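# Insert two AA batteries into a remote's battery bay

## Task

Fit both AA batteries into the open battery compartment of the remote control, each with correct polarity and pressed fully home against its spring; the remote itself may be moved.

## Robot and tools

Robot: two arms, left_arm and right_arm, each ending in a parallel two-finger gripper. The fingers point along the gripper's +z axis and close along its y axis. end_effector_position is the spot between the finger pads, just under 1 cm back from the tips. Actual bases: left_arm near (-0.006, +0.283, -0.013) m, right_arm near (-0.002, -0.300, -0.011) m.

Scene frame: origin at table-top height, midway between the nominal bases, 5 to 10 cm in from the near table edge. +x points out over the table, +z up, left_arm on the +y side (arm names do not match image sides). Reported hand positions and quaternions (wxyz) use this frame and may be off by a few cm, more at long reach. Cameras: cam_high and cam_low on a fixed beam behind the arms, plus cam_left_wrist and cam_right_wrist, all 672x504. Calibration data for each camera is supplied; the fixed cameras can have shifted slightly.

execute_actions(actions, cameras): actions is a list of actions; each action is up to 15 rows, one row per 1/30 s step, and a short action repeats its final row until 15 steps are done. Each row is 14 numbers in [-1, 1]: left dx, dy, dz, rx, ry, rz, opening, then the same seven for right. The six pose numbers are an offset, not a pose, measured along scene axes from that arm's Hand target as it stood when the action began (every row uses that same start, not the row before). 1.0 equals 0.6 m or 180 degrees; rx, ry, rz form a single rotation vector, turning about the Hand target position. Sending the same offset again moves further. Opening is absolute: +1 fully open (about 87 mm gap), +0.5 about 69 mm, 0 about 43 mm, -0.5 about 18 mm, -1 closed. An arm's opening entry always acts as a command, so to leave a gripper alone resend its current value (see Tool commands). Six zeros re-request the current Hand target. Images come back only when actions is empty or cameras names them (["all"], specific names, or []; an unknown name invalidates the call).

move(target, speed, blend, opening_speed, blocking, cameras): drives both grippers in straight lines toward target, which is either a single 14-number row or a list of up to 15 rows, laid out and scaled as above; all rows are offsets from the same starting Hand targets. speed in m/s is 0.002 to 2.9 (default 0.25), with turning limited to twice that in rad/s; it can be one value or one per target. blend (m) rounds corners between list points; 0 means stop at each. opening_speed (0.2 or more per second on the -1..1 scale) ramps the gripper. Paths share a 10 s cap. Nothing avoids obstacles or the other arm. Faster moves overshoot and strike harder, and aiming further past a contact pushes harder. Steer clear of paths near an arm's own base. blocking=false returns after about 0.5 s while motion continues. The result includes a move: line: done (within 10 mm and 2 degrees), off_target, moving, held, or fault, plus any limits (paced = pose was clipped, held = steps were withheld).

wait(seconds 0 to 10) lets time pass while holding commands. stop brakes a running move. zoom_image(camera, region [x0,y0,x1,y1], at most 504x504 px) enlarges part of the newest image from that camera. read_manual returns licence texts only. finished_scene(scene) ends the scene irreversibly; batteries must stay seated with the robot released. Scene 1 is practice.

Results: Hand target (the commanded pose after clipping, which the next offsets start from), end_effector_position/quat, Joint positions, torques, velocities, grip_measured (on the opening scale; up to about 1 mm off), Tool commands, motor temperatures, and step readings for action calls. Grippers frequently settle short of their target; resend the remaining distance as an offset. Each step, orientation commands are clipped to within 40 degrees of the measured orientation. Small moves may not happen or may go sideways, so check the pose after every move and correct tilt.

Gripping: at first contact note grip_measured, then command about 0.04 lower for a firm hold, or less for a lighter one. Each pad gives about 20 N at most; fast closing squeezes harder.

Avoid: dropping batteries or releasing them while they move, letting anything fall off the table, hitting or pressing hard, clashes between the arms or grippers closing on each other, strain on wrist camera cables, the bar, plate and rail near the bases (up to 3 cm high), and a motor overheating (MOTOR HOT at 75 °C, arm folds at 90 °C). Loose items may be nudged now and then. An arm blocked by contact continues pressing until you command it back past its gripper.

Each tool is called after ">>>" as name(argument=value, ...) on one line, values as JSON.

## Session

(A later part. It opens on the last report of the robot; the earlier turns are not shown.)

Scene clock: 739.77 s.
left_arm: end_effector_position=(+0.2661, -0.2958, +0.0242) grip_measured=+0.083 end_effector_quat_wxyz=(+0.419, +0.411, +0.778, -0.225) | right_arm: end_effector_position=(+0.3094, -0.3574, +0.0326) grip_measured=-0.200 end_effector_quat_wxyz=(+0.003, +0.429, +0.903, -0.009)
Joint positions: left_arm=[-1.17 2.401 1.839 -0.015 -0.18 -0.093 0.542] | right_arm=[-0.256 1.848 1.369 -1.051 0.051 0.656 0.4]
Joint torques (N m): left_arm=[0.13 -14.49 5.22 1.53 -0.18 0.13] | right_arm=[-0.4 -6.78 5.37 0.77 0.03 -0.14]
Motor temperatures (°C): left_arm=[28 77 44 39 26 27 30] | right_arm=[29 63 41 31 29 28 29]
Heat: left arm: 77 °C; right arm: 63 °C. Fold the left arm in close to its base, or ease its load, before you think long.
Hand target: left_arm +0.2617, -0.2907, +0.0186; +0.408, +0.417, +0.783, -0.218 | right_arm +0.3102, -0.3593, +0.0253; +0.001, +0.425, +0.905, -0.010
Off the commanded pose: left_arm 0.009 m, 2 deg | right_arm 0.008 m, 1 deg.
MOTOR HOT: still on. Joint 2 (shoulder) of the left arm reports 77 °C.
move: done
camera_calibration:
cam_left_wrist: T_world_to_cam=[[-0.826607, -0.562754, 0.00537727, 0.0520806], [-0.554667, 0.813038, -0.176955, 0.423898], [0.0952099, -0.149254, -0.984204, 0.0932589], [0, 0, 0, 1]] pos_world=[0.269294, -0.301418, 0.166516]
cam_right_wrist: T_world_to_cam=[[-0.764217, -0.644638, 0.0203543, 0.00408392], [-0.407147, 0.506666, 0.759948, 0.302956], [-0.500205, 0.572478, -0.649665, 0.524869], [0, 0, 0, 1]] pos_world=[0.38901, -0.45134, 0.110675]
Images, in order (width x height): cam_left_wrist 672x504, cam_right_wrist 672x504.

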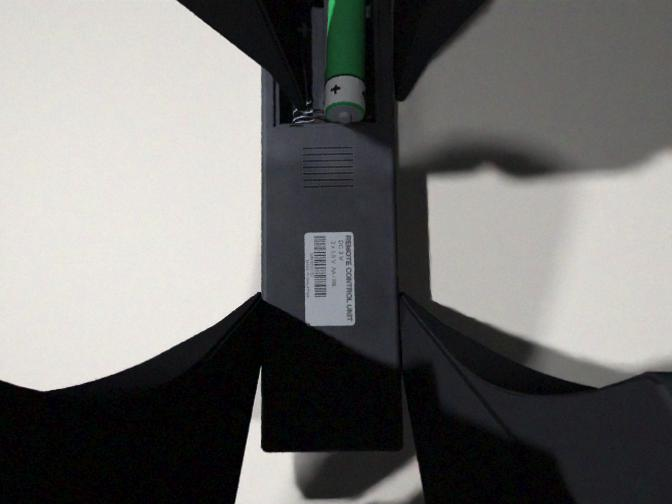

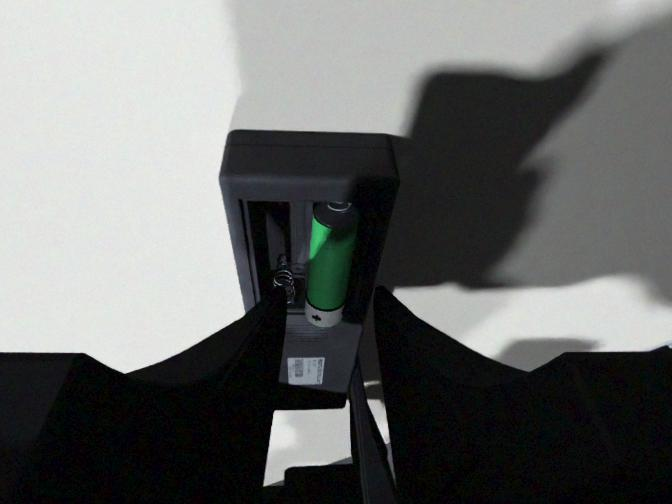

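>>> move(target=[0,0,0,0,0,0,0,0,0,0,0,0,0,-0.8], opening_speed=0.4, cameras=["cam_left_wrist","cam_right_wrist"])

>>> zoom_image(camera="cam_left_wrist", region=[230, 0, 430, 150])

>>> zoom_image(camera="cam_right_wrist", region=[180, 50, 430, 350])

Scene clock: 747.63 s.
left_arm: end_effector_position=(+0.2668, -0.2955, +0.0243) grip_measured=+0.083 end_effector_quat_wxyz=(+0.420, +0.410, +0.778, -0.224) | right_arm: end_effector_position=(+0.3089, -0.3574, +0.0328) grip_measured=-0.590 end_effector_quat_wxyz=(+0.001, +0.429, +0.903, -0.006)
Joint positions: left_arm=[-1.17 2.401 1.839 -0.015 -0.183 -0.093 0.542] | right_arm=[-0.26 1.848 1.369 -1.052 0.045 0.652 0.205]
Joint torques (N m): left_arm=[0.13 -14.5 5.22 1.53 -0.15 0.13] | right_arm=[0.2 -6.71 5.31 0.78 0.12 -0.16]
Motor temperatures (°C): left_arm=[28 77 44 39 26 27 30] | right_arm=[29 62 41 31 29 28 29]
Heat: left arm: 77 °C; right arm: 62 °C. Fold the left arm in close to its base, or ease its load, before you think long.
Hand target: left_arm +0.2619, -0.2906, +0.0186; +0.408, +0.417, +0.783, -0.218 | right_arm +0.3102, -0.3593, +0.0253; +0.001, +0.425, +0.905, -0.010
Off the commanded pose: left_arm 0.009 m, 2 deg | right_arm 0.008 m, 1 deg.
MOTOR HOT: still on. Joint 2 (shoulder) of the left arm reports 77 °C.
move: done
camera_calibration:
cam_left_wrist: T_world_to_cam=[[-0.824993, -0.565131, 0.00370239, 0.0517979], [-0.556733, 0.811572, -0.177201, 0.424088], [0.0971369, -0.14825, -0.984168, 0.0930333], [0, 0, 0, 1]] pos_world=[0.2698, -0.301113, 0.166517]
cam_right_wrist: T_world_to_cam=[[-0.763668, -0.645405, 0.0162252, 0.00342635], [-0.407459, 0.501311, 0.763324, 0.300703], [-0.500787, 0.576315, -0.645812, 0.526109], [0, 0, 0, 1]] pos_world=[0.38861, -0.451739, 0.110178]
Images, in order (width x height): cam_left_wrist 672x504, cam_right_wrist 672x504.

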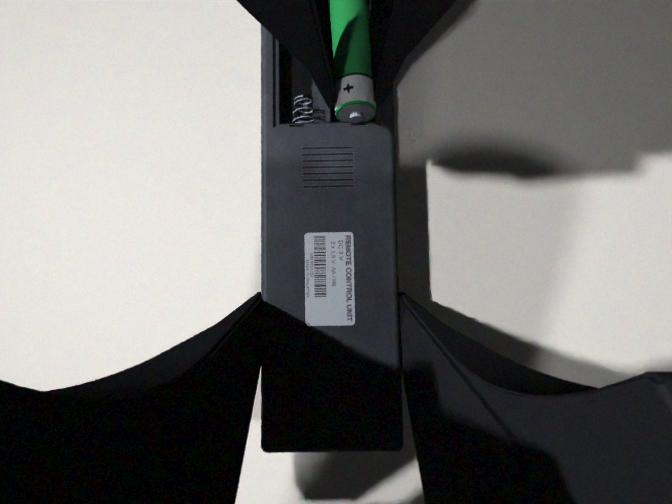

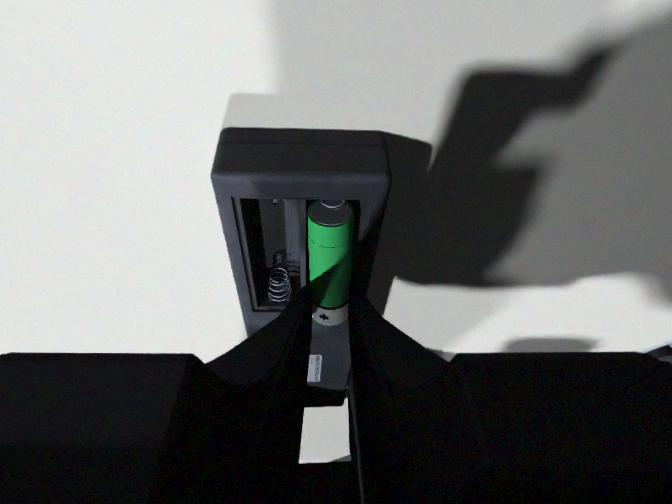

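Scaled by 2.520 from the camera's 672x504 image, which has a finer 960x720 frame.

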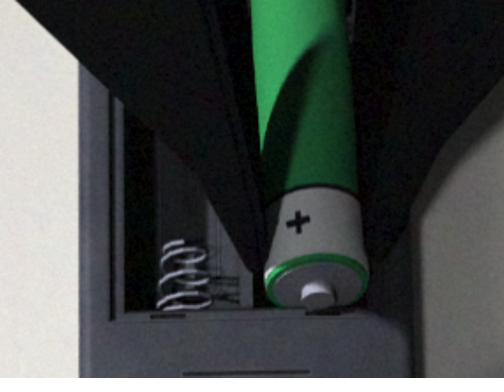

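Scaled by 1.680 from the camera's 672x504 image, which has a finer 960x720 frame.

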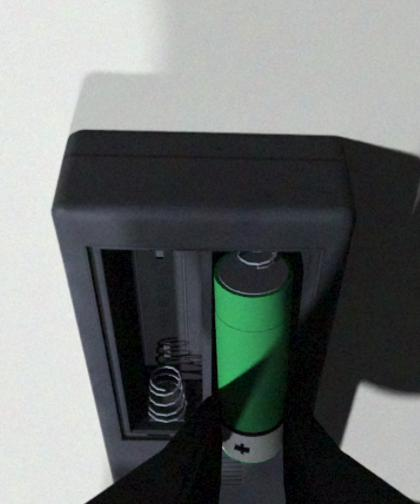

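>>> move(target=[[0,0,0,0,0,0,0,0.017,-0.022,0.008,0.02,0.016,0,-0.85],[0,0,0,0,0,0,0,0.024,-0.031,-0.008,0,0,0,-0.85]], speed=0.06, cameras=["cam_left_wrist","cam_right_wrist"])

>>> zoom_image(camera="cam_left_wrist", region=[230, 0, 430, 150])

>>> zoom_image(camera="cam_right_wrist", region=[180, 50, 430, 350])

Scene clock: 761.27 s.
left_arm: end_effector_position=(+0.2669, -0.2958, +0.0247) grip_measured=+0.083 end_effector_quat_wxyz=(+0.421, +0.409, +0.778, -0.225) | right_arm: end_effector_position=(+0.3091, -0.3628, +0.0313) grip_measured=-0.590 end_effector_quat_wxyz=(-0.049, +0.428, +0.902, +0.012)
Joint positions: left_arm=[-1.17 2.401 1.839 -0.013 -0.183 -0.093 0.542] | right_arm=[-0.302 1.944 1.474 -1.154 -0.01 0.61 0.205]
Joint torques (N m): left_arm=[0.13 -14.49 5.2 1.51 -0.15 0.14] | right_arm=[0.29 -9.03 3.93 1.48 0.67 -0.09]
Motor temperatures (°C): left_arm=[28 77 44 39 26 27 30] | right_arm=[29 60 41 31 29 28 30]
Heat: left arm: 77 °C; right arm: 60 °C. Fold the left arm in close to its base, or ease its load, before you think long.
Hand target: left_arm +0.2618, -0.2906, +0.0186; +0.408, +0.417, +0.783, -0.218 | right_arm +0.3246, -0.3780, +0.0204; +0.001, +0.425, +0.905, -0.010
Off the commanded pose: left_arm 0.009 m, 2 deg | right_arm 0.024 m, 6 deg.
MOTOR HOT: still on. Joint 2 (shoulder) of the left arm reports 77 °C.
move: off_target (right_arm)
camera_calibration:
cam_left_wrist: T_world_to_cam=[[-0.824976, -0.565152, 0.00415334, 0.0517358], [-0.556601, 0.811176, -0.179413, 0.424515], [0.0980264, -0.150323, -0.983765, 0.0924733], [0, 0, 0, 1]] pos_world=[0.269902, -0.301217, 0.166921]
cam_right_wrist: T_world_to_cam=[[-0.762162, -0.646933, 0.0242067, -0.00115761], [-0.347403, 0.440261, 0.827938, 0.261843], [-0.546278, 0.622614, -0.560297, 0.556546], [0, 0, 0, 1]] pos_world=[0.394111, -0.462541, 0.0950688]
Images, in order (width x height): cam_left_wrist 672x504, cam_right_wrist 672x504.

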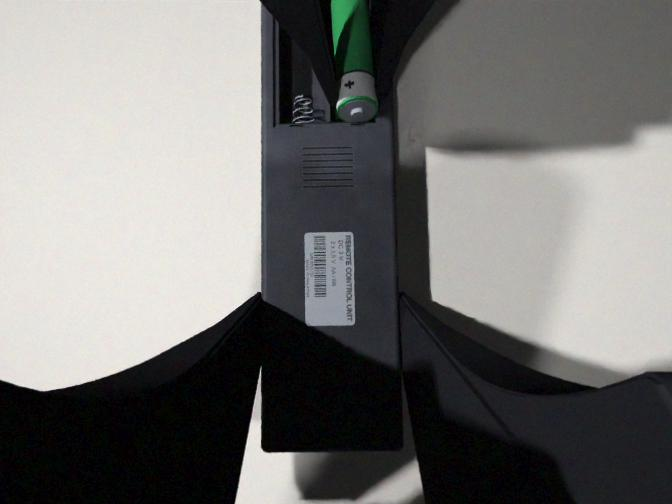

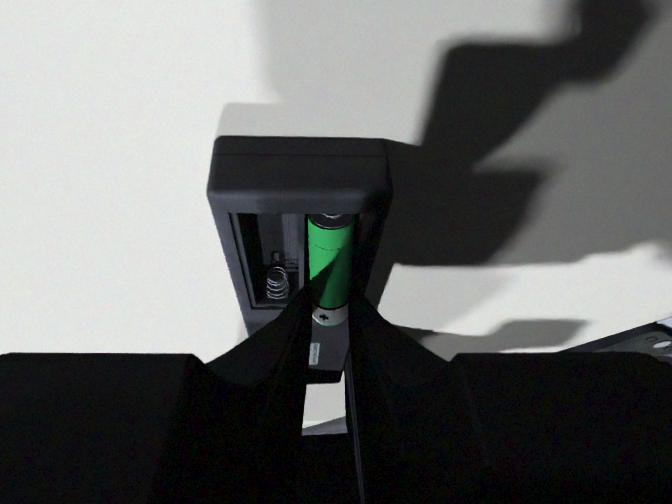

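Scaled by 2.520 from the camera's 672x504 image, which has a finer 960x720 frame.

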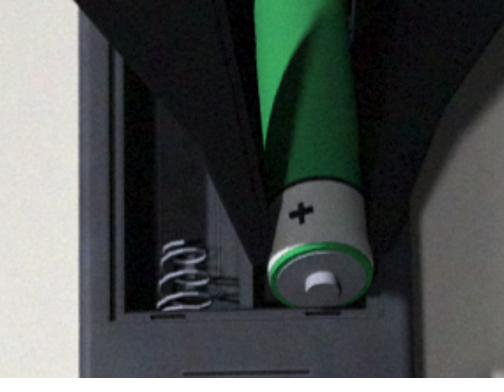

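Scaled by 1.680 from the camera's 672x504 image, which has a finer 960x720 frame.

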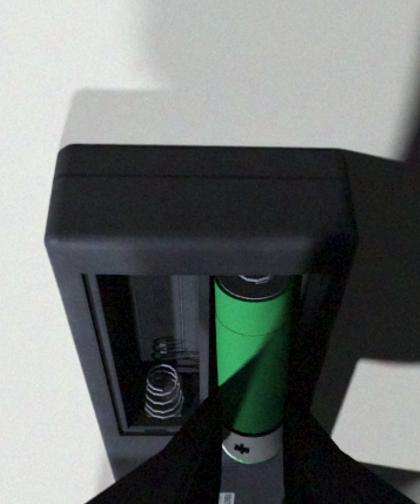

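>>> move(target=[[0,0,0,0,0,0,0,0.02,-0.026,0.012,0.03,0.024,0,-0.9],[0,0,0,0,0,0,0,0.03,-0.04,0.0,0.03,0.024,0,-0.9],[0,0,0,0,0,0,0,0.03,-0.04,-0.02,0.0,0.0,0,-0.9]], speed=0.06, cameras=["cam_left_wrist","cam_right_wrist"])

>>> zoom_image(camera="cam_left_wrist", region=[230, 0, 430, 150])

>>> zoom_image(camera="cam_right_wrist", region=[180, 50, 430, 350])

Scene clock: 777.37 s.
left_arm: end_effector_position=(+0.2676, -0.2976, +0.0268) grip_measured=+0.083 end_effector_quat_wxyz=(+0.425, +0.408, +0.776, -0.228) | right_arm: end_effector_position=(+0.3105, -0.3679, +0.0311) grip_measured=-0.590 end_effector_quat_wxyz=(-0.098, +0.424, +0.900, +0.035)
Joint positions: left_arm=[-1.17 2.401 1.839 -0.001 -0.183 -0.093 0.542] | right_arm=[-0.342 2.045 1.591 -1.261 -0.065 0.561 0.205]
Joint torques (N m): left_arm=[0.13 -14.52 5.22 1.39 -0.16 0.13] | right_arm=[-0.5 -9.76 4.53 2.18 1.16 0]
Motor temperatures (°C): left_arm=[28 78 44 39 26 27 30] | right_arm=[29 63 41 31 30 28 30]
Heat: left arm: 78 °C; right arm: 63 °C. Fold the left arm in close to its base, or ease its load, before you think long.
Hand target: left_arm +0.2619, -0.2906, +0.0186; +0.408, +0.417, +0.783, -0.218 | right_arm +0.3426, -0.4019, +0.0085; +0.001, +0.425, +0.905, -0.010
Off the commanded pose: left_arm 0.012 m, 3 deg | right_arm 0.052 m, 12 deg.
MOTOR HOT: still on. Joint 2 (shoulder) of the left arm reports 78 °C.
move: off_target (left_arm, right_arm)
camera_calibration:
cam_left_wrist: T_world_to_cam=[[-0.825165, -0.56485, 0.00688331, 0.0513136], [-0.555612, 0.809349, -0.190394, 0.426273], [0.101973, -0.16093, -0.981684, 0.0899789], [0, 0, 0, 1]] pos_world=[0.270009, -0.301539, 0.169137]
cam_right_wrist: T_world_to_cam=[[-0.758117, -0.651739, 0.0222496, -0.00639412], [-0.289852, 0.367333, 0.883772, 0.218278], [-0.584162, 0.663553, -0.467389, 0.584399], [0, 0, 0, 1]] pos_world=[0.399804, -0.472127, 0.0803762]
Images, in order (width x height): cam_left_wrist 672x504, cam_right_wrist 672x504.

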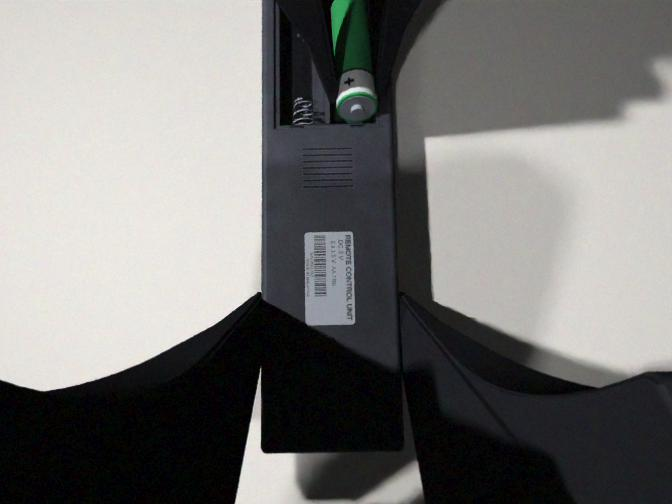

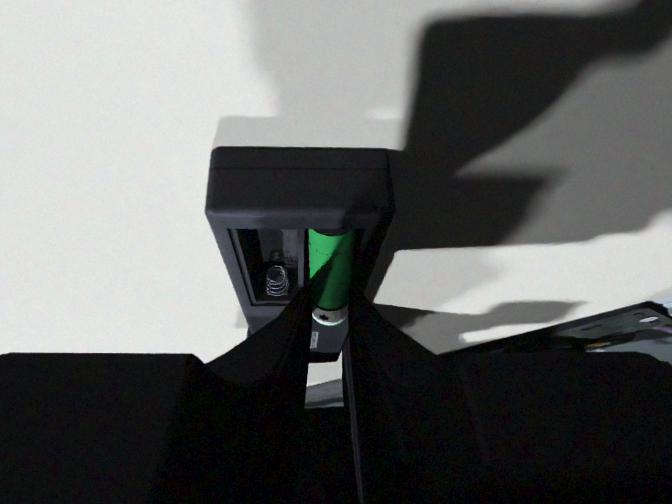

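Scaled by 2.520 from the camera's 672x504 image, which has a finer 960x720 frame.

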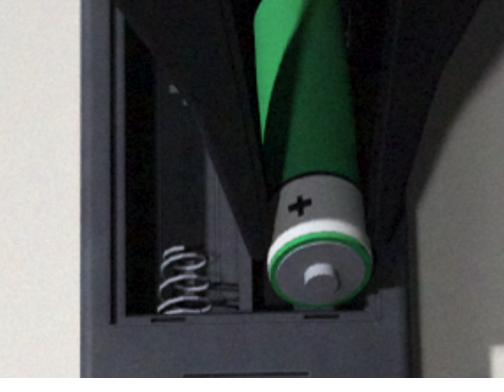

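Scaled by 1.680 from the camera's 672x504 image, which has a finer 960x720 frame.

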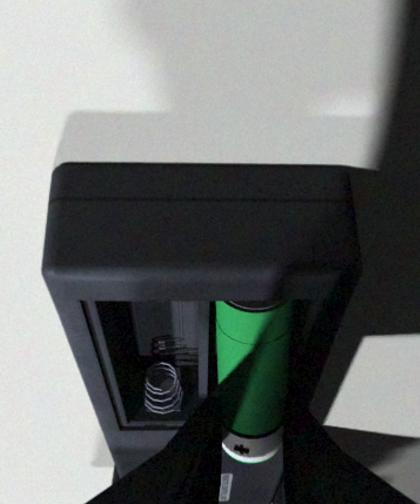

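>>> move(target=[0,0,0,0,0,0,0,0,0,0.0,0,0,0,-0.4])

>>> move(target=[[0,0,0,0,0,0,0,-0.05,0.055,0.1,0,0,0,-0.4],[0,0,0,0,0,0,0,-0.05,0.055,0.1,0,0,0,-1]], speed=0.1, cameras=["cam_left_wrist","cam_right_wrist"])

>>> zoom_image(camera="cam_left_wrist", region=[230, 0, 430, 150])

>>> zoom_image(camera="cam_right_wrist", region=[180, 50, 430, 350])

Scene clock: 795.57 s.
left_arm: end_effector_position=(+0.2670, -0.2968, +0.0250) grip_measured=+0.083 end_effector_quat_wxyz=(+0.422, +0.409, +0.777, -0.226) | right_arm: end_effector_position=(+0.3130, -0.3727, +0.0304) grip_measured=-0.400 end_effector_quat_wxyz=(-0.087, +0.424, +0.901, +0.026)
Joint positions: left_arm=[-1.17 2.402 1.839 -0.007 -0.181 -0.093 0.542] | right_arm=[-0.342 2.041 1.591 -1.246 -0.044 0.561 0.3]
Joint torques (N m): left_arm=[0.13 -14.61 5.2 1.45 -0.17 0.13] | right_arm=[-0.72 -9.54 3.85 2.09 0.91 -0.09]
Motor temperatures (°C): left_arm=[28 78 44 39 26 27 30] | right_arm=[29 67 40 33 31 28 30]
Heat: left arm: 78 °C; right arm: 67 °C. Fold the left arm in close to its base, or ease its load, before you think long.
Hand target: left_arm +0.2619, -0.2906, +0.0186; +0.408, +0.417, +0.783, -0.218 | right_arm +0.3426, -0.4019, +0.0084; +0.001, +0.425, +0.905, -0.010
Off the commanded pose: left_arm 0.010 m, 2 deg | right_arm 0.047 m, 11 deg.
MOTOR HOT: still on. Joint 2 (shoulder) of the left arm reports 78 °C.
move: off_target (right_arm)

Scene clock: 797.27 s.
left_arm: end_effector_position=(+0.2667, -0.2962, +0.0243) grip_measured=+0.083 end_effector_quat_wxyz=(+0.421, +0.410, +0.777, -0.225) | right_arm: end_effector_position=(+0.3184, -0.3717, +0.0583) grip_measured=-0.969 end_effector_quat_wxyz=(-0.003, +0.421, +0.907, -0.006)
Joint positions: left_arm=[-1.17 2.402 1.839 -0.011 -0.181 -0.093 0.542] | right_arm=[-0.29 1.883 1.519 -1.175 0.041 0.604 0.015]
Joint torques (N m): left_arm=[0.12 -14.63 5.22 1.48 -0.17 0.13] | right_arm=[0.94 -11.17 5.6 0.26 0.13 0.11]
Motor temperatures (°C): left_arm=[28 79 44 39 26 27 30] | right_arm=[29 67 40 33 31 28 30]
Heat: left arm: 79 °C; right arm: 67 °C. Fold the left arm in close to its base, or ease its load, before you think long.
Hand target: left_arm +0.2619, -0.2906, +0.0186; +0.408, +0.417, +0.783, -0.218 | right_arm +0.3126, -0.3689, +0.0685; +0.001, +0.425, +0.905, -0.010
Off the commanded pose: left_arm 0.009 m, 2 deg | right_arm 0.012 m, 1 deg.
MOTOR HOT: still on. Joint 2 (shoulder) of the left arm reports 79 °C.
move: off_target (right_arm); target 2's new opening was sent with right_arm's hand 0.012 m and 1 deg from that target
camera_calibration:
cam_left_wrist: T_world_to_cam=[[-0.825871, -0.563835, 0.00531242, 0.0518994], [-0.555426, 0.811859, -0.179962, 0.424495], [0.0971556, -0.151576, -0.983659, 0.0920076], [0, 0, 0, 1]] pos_world=[0.269699, -0.301421, 0.166621]
cam_right_wrist: T_world_to_cam=[[-0.751966, -0.658931, 0.018892, -0.00793962], [-0.410732, 0.490754, 0.768414, 0.289064], [-0.515603, 0.570061, -0.639674, 0.557685], [0, 0, 0, 1]] pos_world=[0.400302, -0.465006, 0.134766]
Images, in order (width x height): cam_left_wrist 672x504, cam_right_wrist 672x504.

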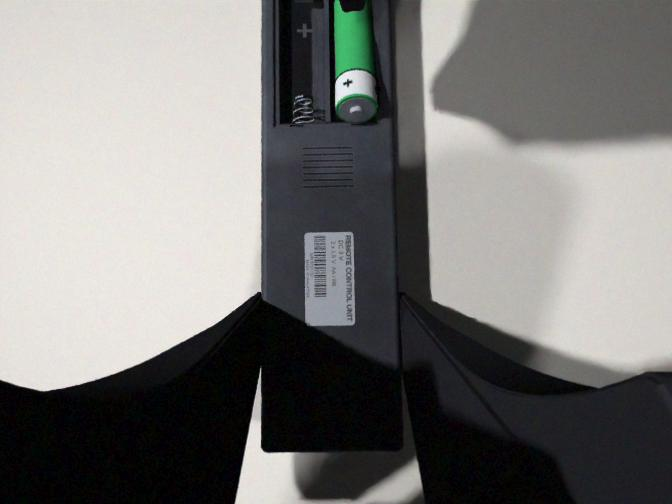

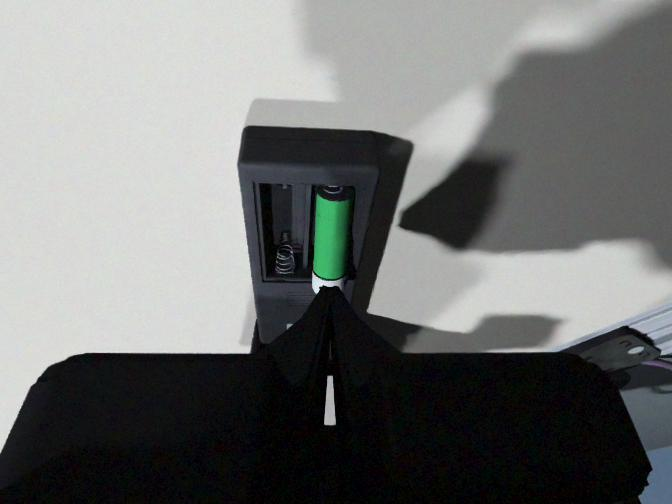

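Scaled by 2.520 from the camera's 672x504 image, which has a finer 960x720 frame.

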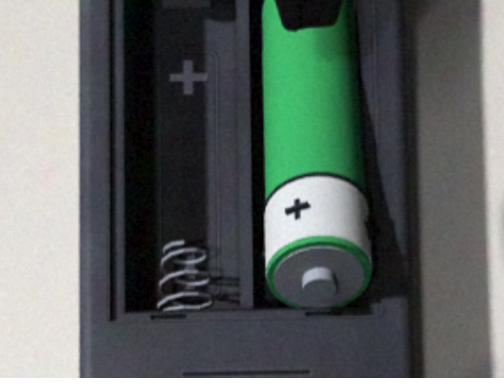

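Scaled by 1.680 from the camera's 672x504 image, which has a finer 960x720 frame.

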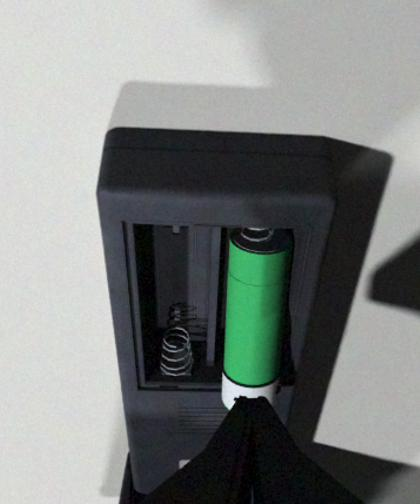

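>>> move(target=[0,0,0,0,0,0,0,-0.007,0.014,-0.01,0,0,0,-1], speed=0.1, cameras=["cam_left_wrist","cam_right_wrist"])

>>> zoom_image(camera="cam_left_wrist", region=[230, 0, 430, 150])

Scene clock: 807.47 s.
left_arm: end_effector_position=(+0.2667, -0.2962, +0.0243) grip_measured=+0.083 end_effector_quat_wxyz=(+0.421, +0.410, +0.777, -0.225) | right_arm: end_effector_position=(+0.3066, -0.3617, +0.0516) grip_measured=-0.969 end_effector_quat_wxyz=(-0.021, +0.420, +0.907, -0.009)
Joint positions: left_arm=[-1.17 2.402 1.839 -0.011 -0.181 -0.093 0.542] | right_arm=[-0.272 1.871 1.469 -1.175 0.042 0.624 0.015]
Joint torques (N m): left_arm=[0.12 -14.61 5.2 1.49 -0.17 0.13] | right_arm=[1.07 -11.63 5.23 0.52 0.2 0.1]
Motor temperatures (°C): left_arm=[28 82 43 39 26 27 30] | right_arm=[29 70 41 32 30 28 29]
Heat: left arm: 82 °C; right arm: 70 °C. Fold the left arm in close to its base, or ease its load, before you think long.
Hand target: left_arm +0.2619, -0.2906, +0.0186; +0.408, +0.417, +0.783, -0.218 | right_arm +0.3084, -0.3605, +0.0625; +0.001, +0.425, +0.905, -0.010
Off the commanded pose: left_arm 0.009 m, 2 deg | right_arm 0.011 m, 3 deg.
MOTOR HOT: still on. Joint 2 (shoulder) of the left arm reports 82 °C.
move: off_target (right_arm)
camera_calibration:
cam_left_wrist: T_world_to_cam=[[-0.825871, -0.563835, 0.00531242, 0.0518994], [-0.555426, 0.811859, -0.179962, 0.424495], [0.0971556, -0.151576, -0.983659, 0.0920076], [0, 0, 0, 1]] pos_world=[0.269699, -0.301421, 0.166621]
cam_right_wrist: T_world_to_cam=[[-0.750627, -0.659519, 0.0399258, -0.0117125], [-0.382802, 0.483345, 0.787299, 0.272301], [-0.538536, 0.575684, -0.615277, 0.549373], [0, 0, 0, 1]] pos_world=[0.391303, -0.455605, 0.124102]
Images, in order (width x height): cam_left_wrist 672x504, cam_right_wrist 672x504.

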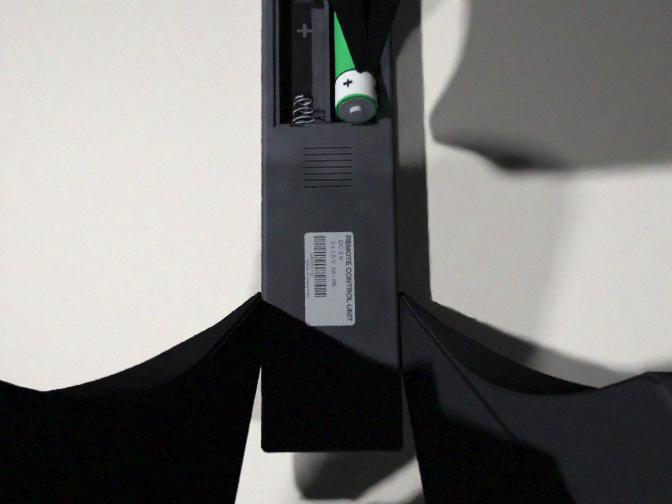

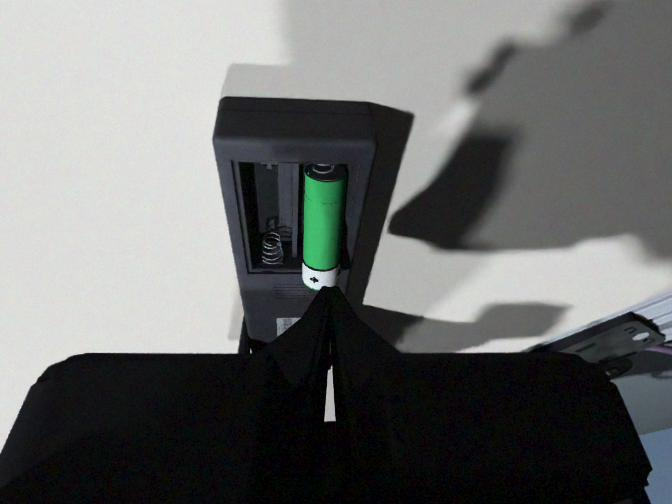

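Scaled by 2.520 from the camera's 672x504 image, which has a finer 960x720 frame.

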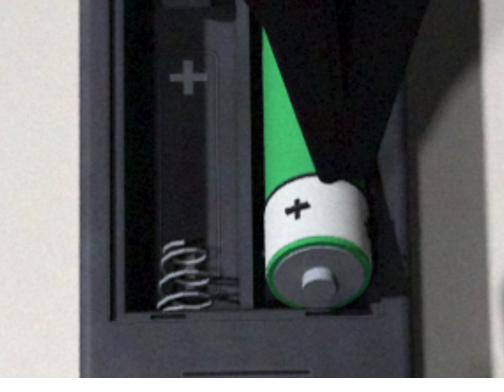

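>>> move(target=[[0,0,0,0,0,0,0,0.014,0.008,0.005,0,0,0,-1],[0,0,0,0,0,0,0,0.01,0.005,-0.06,0,0,0,-1]], speed=0.1, cameras=["cam_left_wrist","cam_right_wrist"])

>>> zoom_image(camera="cam_left_wrist", region=[230, 0, 430, 150])

Scene clock: 816.93 s.
left_arm: end_effector_position=(+0.2667, -0.2961, +0.0242) grip_measured=+0.083 end_effector_quat_wxyz=(+0.421, +0.410, +0.777, -0.225) | right_arm: end_effector_position=(+0.3172, -0.3552, +0.0311) grip_measured=-0.970 end_effector_quat_wxyz=(+0.004, +0.422, +0.907, +0.000)
Joint positions: left_arm=[-1.17 2.402 1.839 -0.012 -0.181 -0.093 0.542] | right_arm=[-0.252 1.871 1.392 -1.044 0.035 0.644 0.015]
Joint torques (N m): left_arm=[0.13 -14.63 5.22 1.5 -0.17 0.14] | right_arm=[-0.08 -7.64 5.15 0.6 0.24 -0.03]
Motor temperatures (°C): left_arm=[28 84 43 38 26 27 30] | right_arm=[29 73 41 31 30 28 29]
Heat: left arm: 84 °C; right arm: 73 °C. Fold the left arm in close to its base, or ease its load, before you think long.
Hand target: left_arm +0.2619, -0.2906, +0.0186; +0.408, +0.417, +0.783, -0.218 | right_arm +0.3144, -0.3576, +0.0265; +0.001, +0.425, +0.905, -0.010
Off the commanded pose: left_arm 0.009 m, 2 deg | right_arm 0.006 m, 1 deg.
MOTOR HOT: still on. Joint 2 (shoulder) of the left arm reports 84 °C.
move: done
camera_calibration:
cam_left_wrist: T_world_to_cam=[[-0.825891, -0.563806, 0.00515976, 0.0519402], [-0.555448, 0.812008, -0.179221, 0.424385], [0.0968559, -0.150883, -0.983795, 0.0921224], [0, 0, 0, 1]] pos_world=[0.269698, -0.30142, 0.16642]
cam_right_wrist: T_world_to_cam=[[-0.753719, -0.657191, 0.00268359, 0.00429295], [-0.423257, 0.48854, 0.763008, 0.304692], [-0.502753, 0.573958, -0.646383, 0.5277], [0, 0, 0, 1]] pos_world=[0.397501, -0.448911, 0.108602]
Images, in order (width x height): cam_left_wrist 672x504, cam_right_wrist 672x504.

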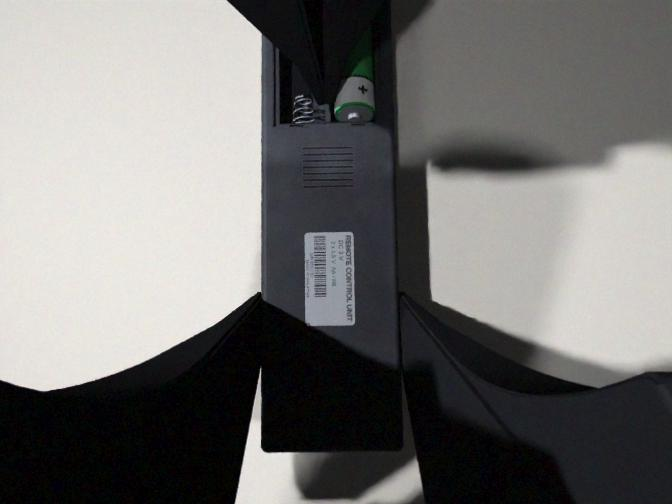

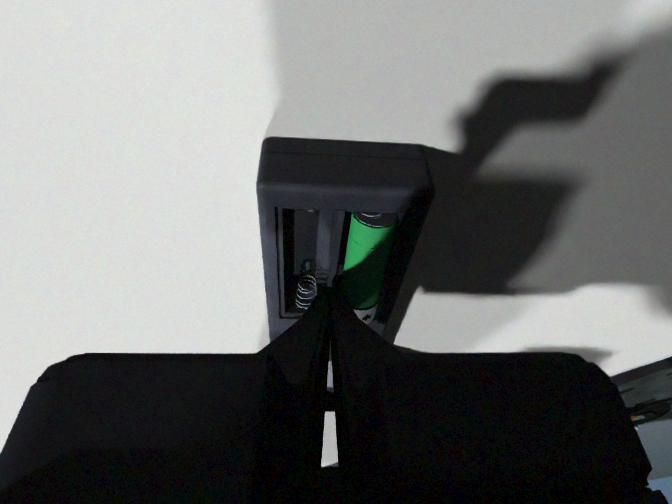

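Scaled by 2.520 from the camera's 672x504 image, which has a finer 960x720 frame.

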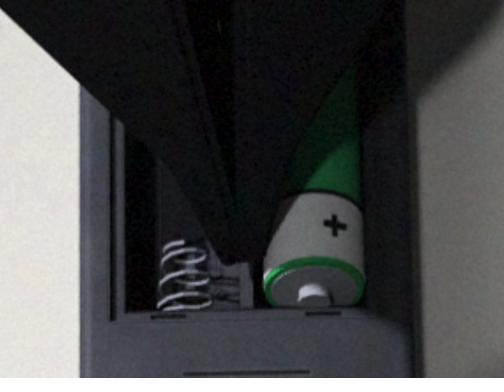

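>>> move(target=[[0,0,0,0,0,0,1,0,0,0.04,0,0,0,-1],[-0.07,0.11,0.08,0,0,0,1,0,0,0.05,0,0,0,-1],[-0.1,0.6,0.35,0,0,0,1,0,0,0.05,0,0,0,-1]], cameras=["cam_right_wrist"])

>>> zoom_image(camera="cam_right_wrist", region=[230, 100, 480, 350])

Scene clock: 829.00 s.
left_arm: end_effector_position=(+0.1998, +0.0711, +0.2173) grip_measured=+1.000 end_effector_quat_wxyz=(+0.397, +0.413, +0.791, -0.213) | right_arm: end_effector_position=(+0.3130, -0.3562, +0.0449) grip_measured=-0.970 end_effector_quat_wxyz=(-0.009, +0.421, +0.907, -0.007)
Joint positions: left_arm=[-0.725 0.996 1.079 -0.718 0.181 0.152 1] | right_arm=[-0.252 1.871 1.446 -1.127 0.043 0.644 0.015]
Joint torques (N m): left_arm=[0.81 -1.98 7.9 1.76 0.08 0.27] | right_arm=[0.5 -9.77 8.02 0.23 0.15 0.01]
Motor temperatures (°C): left_arm=[28 83 43 39 26 27 30] | right_arm=[29 70 41 31 29 28 29]
Heat: left arm: 83 °C; right arm: 70 °C. Fold the left arm in close to its base, or ease its load, before you think long.
Hand target: left_arm +0.2018, +0.0693, +0.2286; +0.408, +0.417, +0.783, -0.218 | right_arm +0.3144, -0.3575, +0.0565; +0.001, +0.425, +0.905, -0.010
Off the commanded pose: left_arm 0.012 m, 2 deg | right_arm 0.012 m, 1 deg.
MOTOR HOT: still on. Joint 2 (shoulder) of the left arm reports 83 °C.
move: off_target (left_arm, right_arm)
camera_calibration:
cam_right_wrist: T_world_to_cam=[[-0.75289, -0.657628, 0.0261175, -0.00109898], [-0.400487, 0.48927, 0.774742, 0.285432], [-0.52227, 0.572836, -0.631738, 0.540178], [0, 0, 0, 1]] pos_world=[0.395603, -0.449809, 0.120144]
Images, in order (width x height): cam_right_wrist 672x504.

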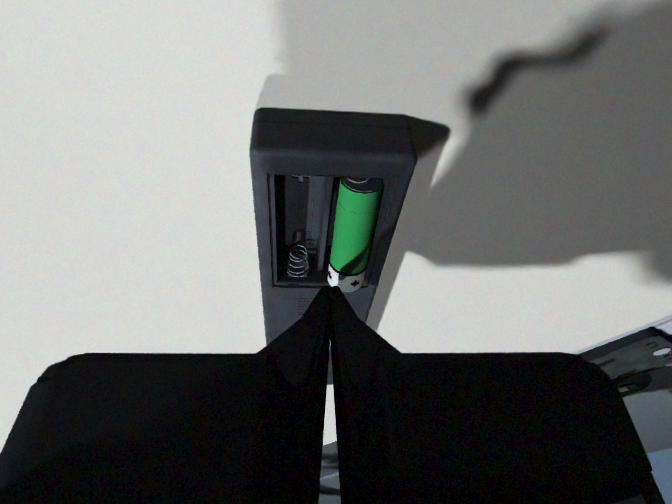

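Scaled by 2.016 from the camera's 672x504 image, which has a finer 960x720 frame.

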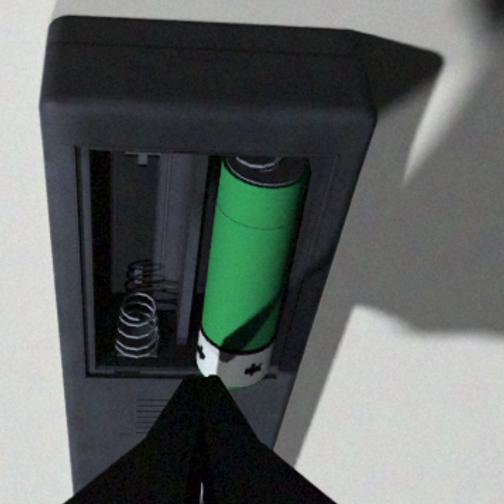

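>>> move(target=[[-0.05,0.25,0.06,0,0,0,1,0,0,0.03,0,0,0,-1],[-0.05,0.25,0.06,0,0,0,1,-0.006,-0.01,0.02,0,0,0,-1]], speed=0.12, cameras=["cam_right_wrist","cam_low"])

>>> zoom_image(camera="cam_right_wrist", region=[230, 100, 480, 350])

>>> zoom_image(camera="cam_low", region=[200, 270, 320, 340])

Scene clock: 840.73 s.
left_arm: end_effector_position=(+0.1716, +0.2201, +0.2565) grip_measured=+1.000 end_effector_quat_wxyz=(+0.398, +0.409, +0.792, -0.217) | right_arm: end_effector_position=(+0.3122, -0.3614, +0.0594) grip_measured=-0.970 end_effector_quat_wxyz=(-0.015, +0.428, +0.904, -0.009)
Joint positions: left_arm=[0.32 0.978 1.353 -1.553 0.892 1.091 1] | right_arm=[-0.267 1.871 1.503 -1.195 0.043 0.644 0.015]
Joint torques (N m): left_arm=[0.76 -0.5 6.3 0.79 0.54 0.29] | right_arm=[-0.09 -11.07 5.29 0.53 0.17 -0.14]
Motor temperatures (°C): left_arm=[28 74 44 39 26 27 30] | right_arm=[29 72 43 30 29 28 29]
Heat: left arm: 74 °C; right arm: 72 °C. Fold the left arm in close to its base, or ease its load, before you think long.
Hand target: left_arm +0.1718, +0.2193, +0.2646; +0.408, +0.417, +0.783, -0.218 | right_arm +0.3107, -0.3635, +0.0685; +0.001, +0.425, +0.905, -0.010
Off the commanded pose: left_arm 0.008 m, 2 deg | right_arm 0.009 m, 2 deg.
MOTOR HOT: still on. Joint 2 (shoulder) of the left arm reports 74 °C.
joint sent to its limit (left arm) — joint 4 (wrist pitch), lower limit. The joint targets still meet the commanded pose.
move: done
camera_calibration:
cam_right_wrist: T_world_to_cam=[[-0.761743, -0.646997, 0.0338029, 0.000666291], [-0.384836, 0.493827, 0.779767, 0.272929], [-0.5212, 0.580974, -0.625156, 0.554049], [0, 0, 0, 1]] pos_world=[0.39431, -0.456236, 0.133524]
Images, in order (width x height): cam_low 672x504, cam_right_wrist 672x504.

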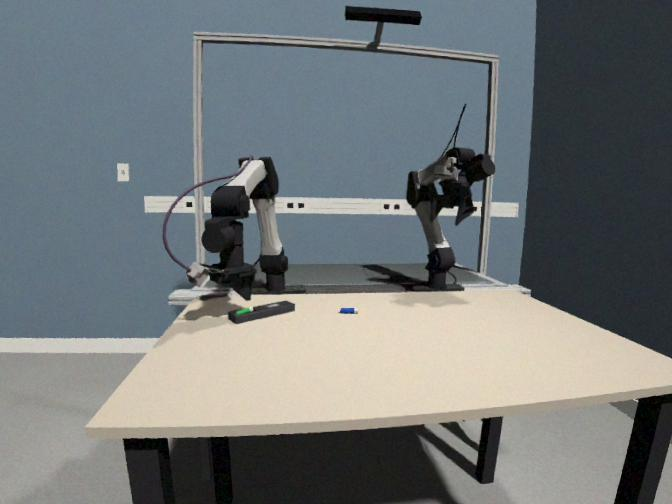

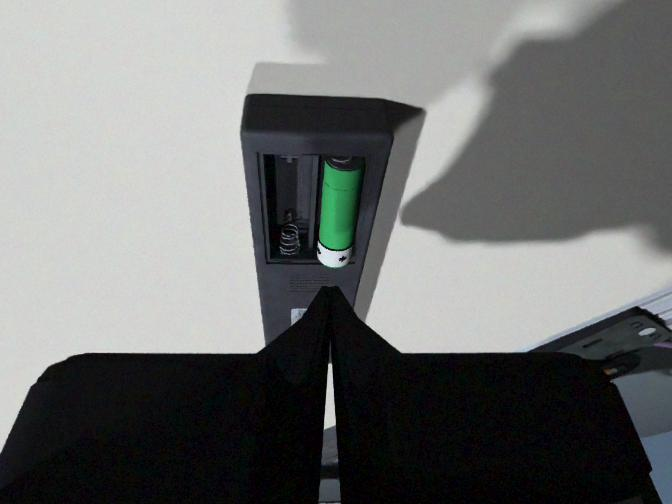

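Scaled by 2.016 from the camera's 672x504 image, which has a finer 960x720 frame.

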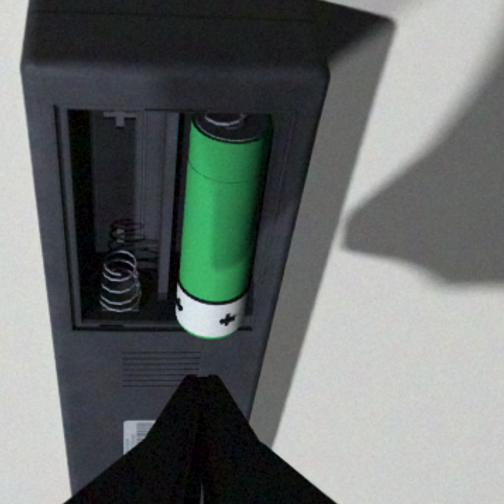

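Scaled by 4.200 from the camera's 672x504 image, which has a finer 960x720 frame.

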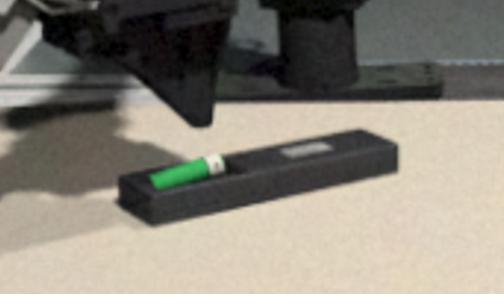

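>>> move(target=[[0,0,0,0,0,0,1,0.004,-0.011,-0.01,0,0,0,-1]], speed=0.1, cameras=["cam_right_wrist"])

>>> zoom_image(camera="cam_right_wrist", region=[230, 100, 480, 350])

Scene clock: 851.93 s.
left_arm: end_effector_position=(+0.1716, +0.2201, +0.2565) grip_measured=+1.000 end_effector_quat_wxyz=(+0.398, +0.410, +0.792, -0.217) | right_arm: end_effector_position=(+0.3117, -0.3669, +0.0591) grip_measured=-0.970 end_effector_quat_wxyz=(-0.013, +0.430, +0.903, -0.009)
Joint positions: left_arm=[0.32 0.978 1.353 -1.553 0.892 1.091 1] | right_arm=[-0.283 1.871 1.503 -1.192 0.043 0.634 0.015]
Joint torques (N m): left_arm=[0.76 -0.51 6.31 0.79 0.54 0.29] | right_arm=[-0.25 -9.84 5.53 0.66 0.14 -0.16]
Motor temperatures (°C): left_arm=[28 68 44 38 26 27 30] | right_arm=[29 74 42 30 29 28 29]
Heat: left arm: 68 °C; right arm: 74 °C.
Hand target: left_arm +0.1718, +0.2193, +0.2646; +0.408, +0.417, +0.783, -0.218 | right_arm +0.3132, -0.3701, +0.0625; +0.001, +0.425, +0.905, -0.010
Off the commanded pose: left_arm 0.008 m, 2 deg | right_arm 0.005 m, 2 deg.
MOTOR HOT: cleared for the motors of the left arm.
joint sent to its limit (left arm) — joint 4 (wrist pitch), lower limit. The joint targets still meet the commanded pose.
move: done
camera_calibration:
cam_right_wrist: T_world_to_cam=[[-0.765377, -0.642765, 0.0324395, -0.000503865], [-0.384192, 0.496755, 0.778223, 0.27669], [-0.516329, 0.583171, -0.627149, 0.556228], [0, 0, 0, 1]] pos_world=[0.393113, -0.462147, 0.133528]
Images, in order (width x height): cam_right_wrist 672x504.

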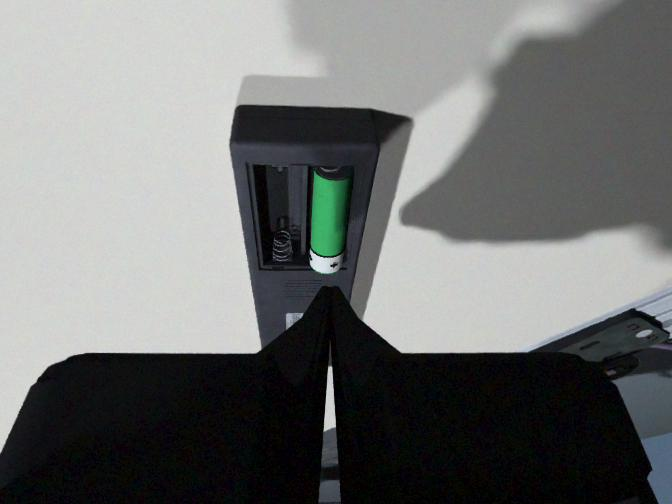

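Scaled by 2.016 from the camera's 672x504 image, which has a finer 960x720 frame.

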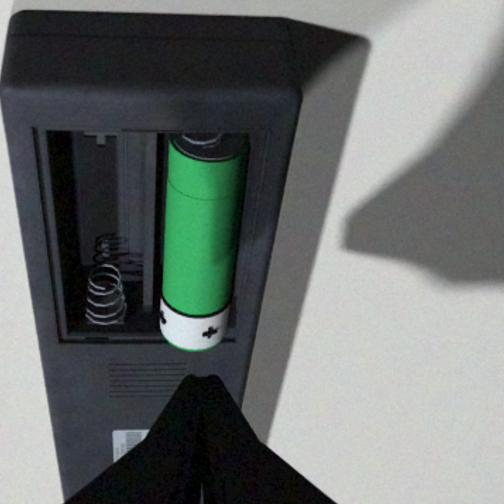

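>>> move(target=[0,0,0,0,0,0,1,0.001,0,-0.07,0,0,0,-1], speed=0.05, cameras=["cam_right_wrist","cam_low"])

>>> zoom_image(camera="cam_right_wrist", region=[230, 100, 480, 350])

>>> zoom_image(camera="cam_low", region=[200, 270, 320, 340])

Scene clock: 862.60 s.
left_arm: end_effector_position=(+0.1716, +0.2201, +0.2565) grip_measured=+1.000 end_effector_quat_wxyz=(+0.398, +0.410, +0.792, -0.217) | right_arm: end_effector_position=(+0.3113, -0.3659, +0.0357) grip_measured=-0.970 end_effector_quat_wxyz=(-0.005, +0.428, +0.904, -0.005)
Joint positions: left_arm=[0.32 0.978 1.353 -1.553 0.892 1.091 1] | right_arm=[-0.284 1.871 1.411 -1.081 0.04 0.628 0.015]
Joint torques (N m): left_arm=[0.77 -0.51 6.31 0.79 0.54 0.29] | right_arm=[-0.57 -6.79 3.29 1.25 0.16 -0.18]
Motor temperatures (°C): left_arm=[28 64 44 37 27 27 29] | right_arm=[29 73 42 30 29 28 29]
Heat: left arm: 64 °C; right arm: 73 °C.
Hand target: left_arm +0.1718, +0.2193, +0.2646; +0.408, +0.417, +0.783, -0.218 | right_arm +0.3139, -0.3701, +0.0205; +0.001, +0.425, +0.905, -0.010
Off the commanded pose: left_arm 0.008 m, 2 deg | right_arm 0.016 m, 1 deg.
joint sent to its limit (left arm) — joint 4 (wrist pitch), lower limit. The joint targets still meet the commanded pose.
move: off_target (right_arm)
camera_calibration:
cam_right_wrist: T_world_to_cam=[[-0.763278, -0.64579, 0.0190193, -0.000680346], [-0.400241, 0.495757, 0.770735, 0.299131], [-0.507162, 0.580673, -0.636872, 0.537314], [0, 0, 0, 1]] pos_world=[0.39171, -0.460739, 0.111663]
Images, in order (width x height): cam_low 672x504, cam_right_wrist 672x504.

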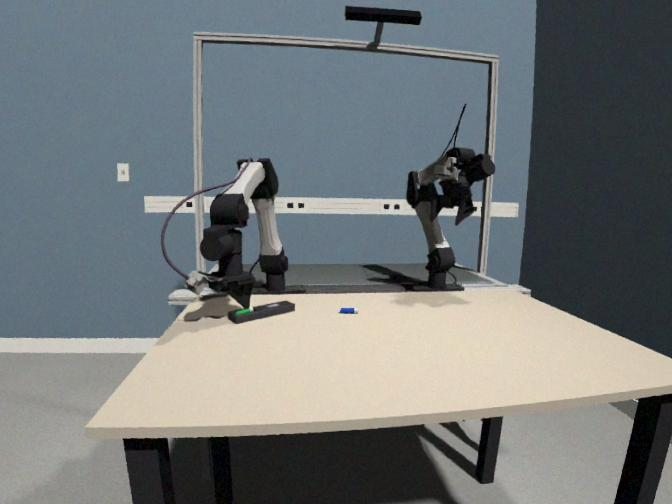

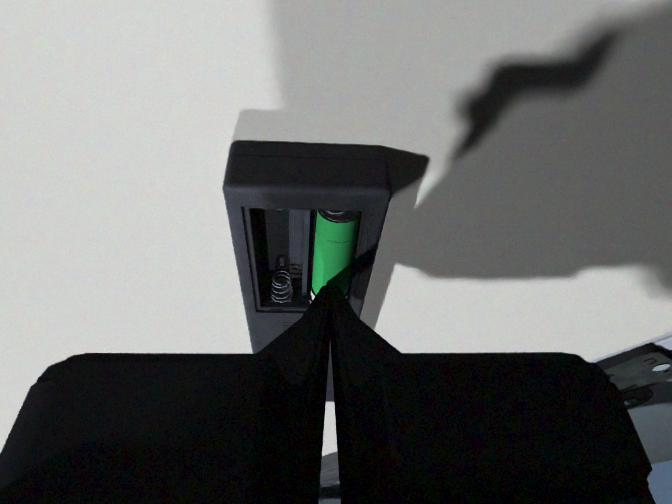

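Scaled by 2.016 from the camera's 672x504 image, which has a finer 960x720 frame.

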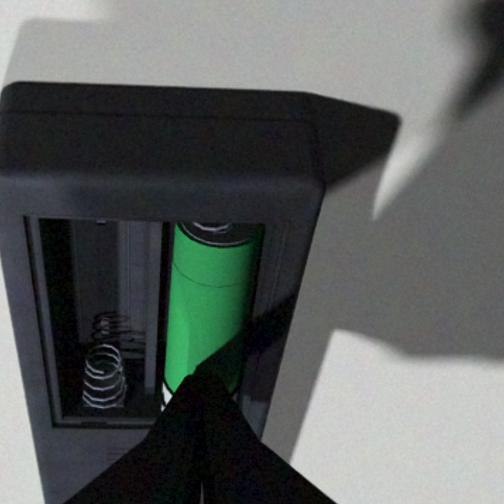

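Scaled by 4.200 from the camera's 672x504 image, which has a finer 960x720 frame.

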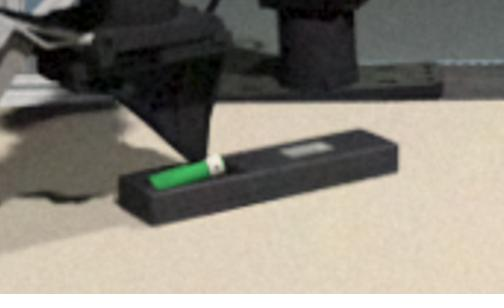

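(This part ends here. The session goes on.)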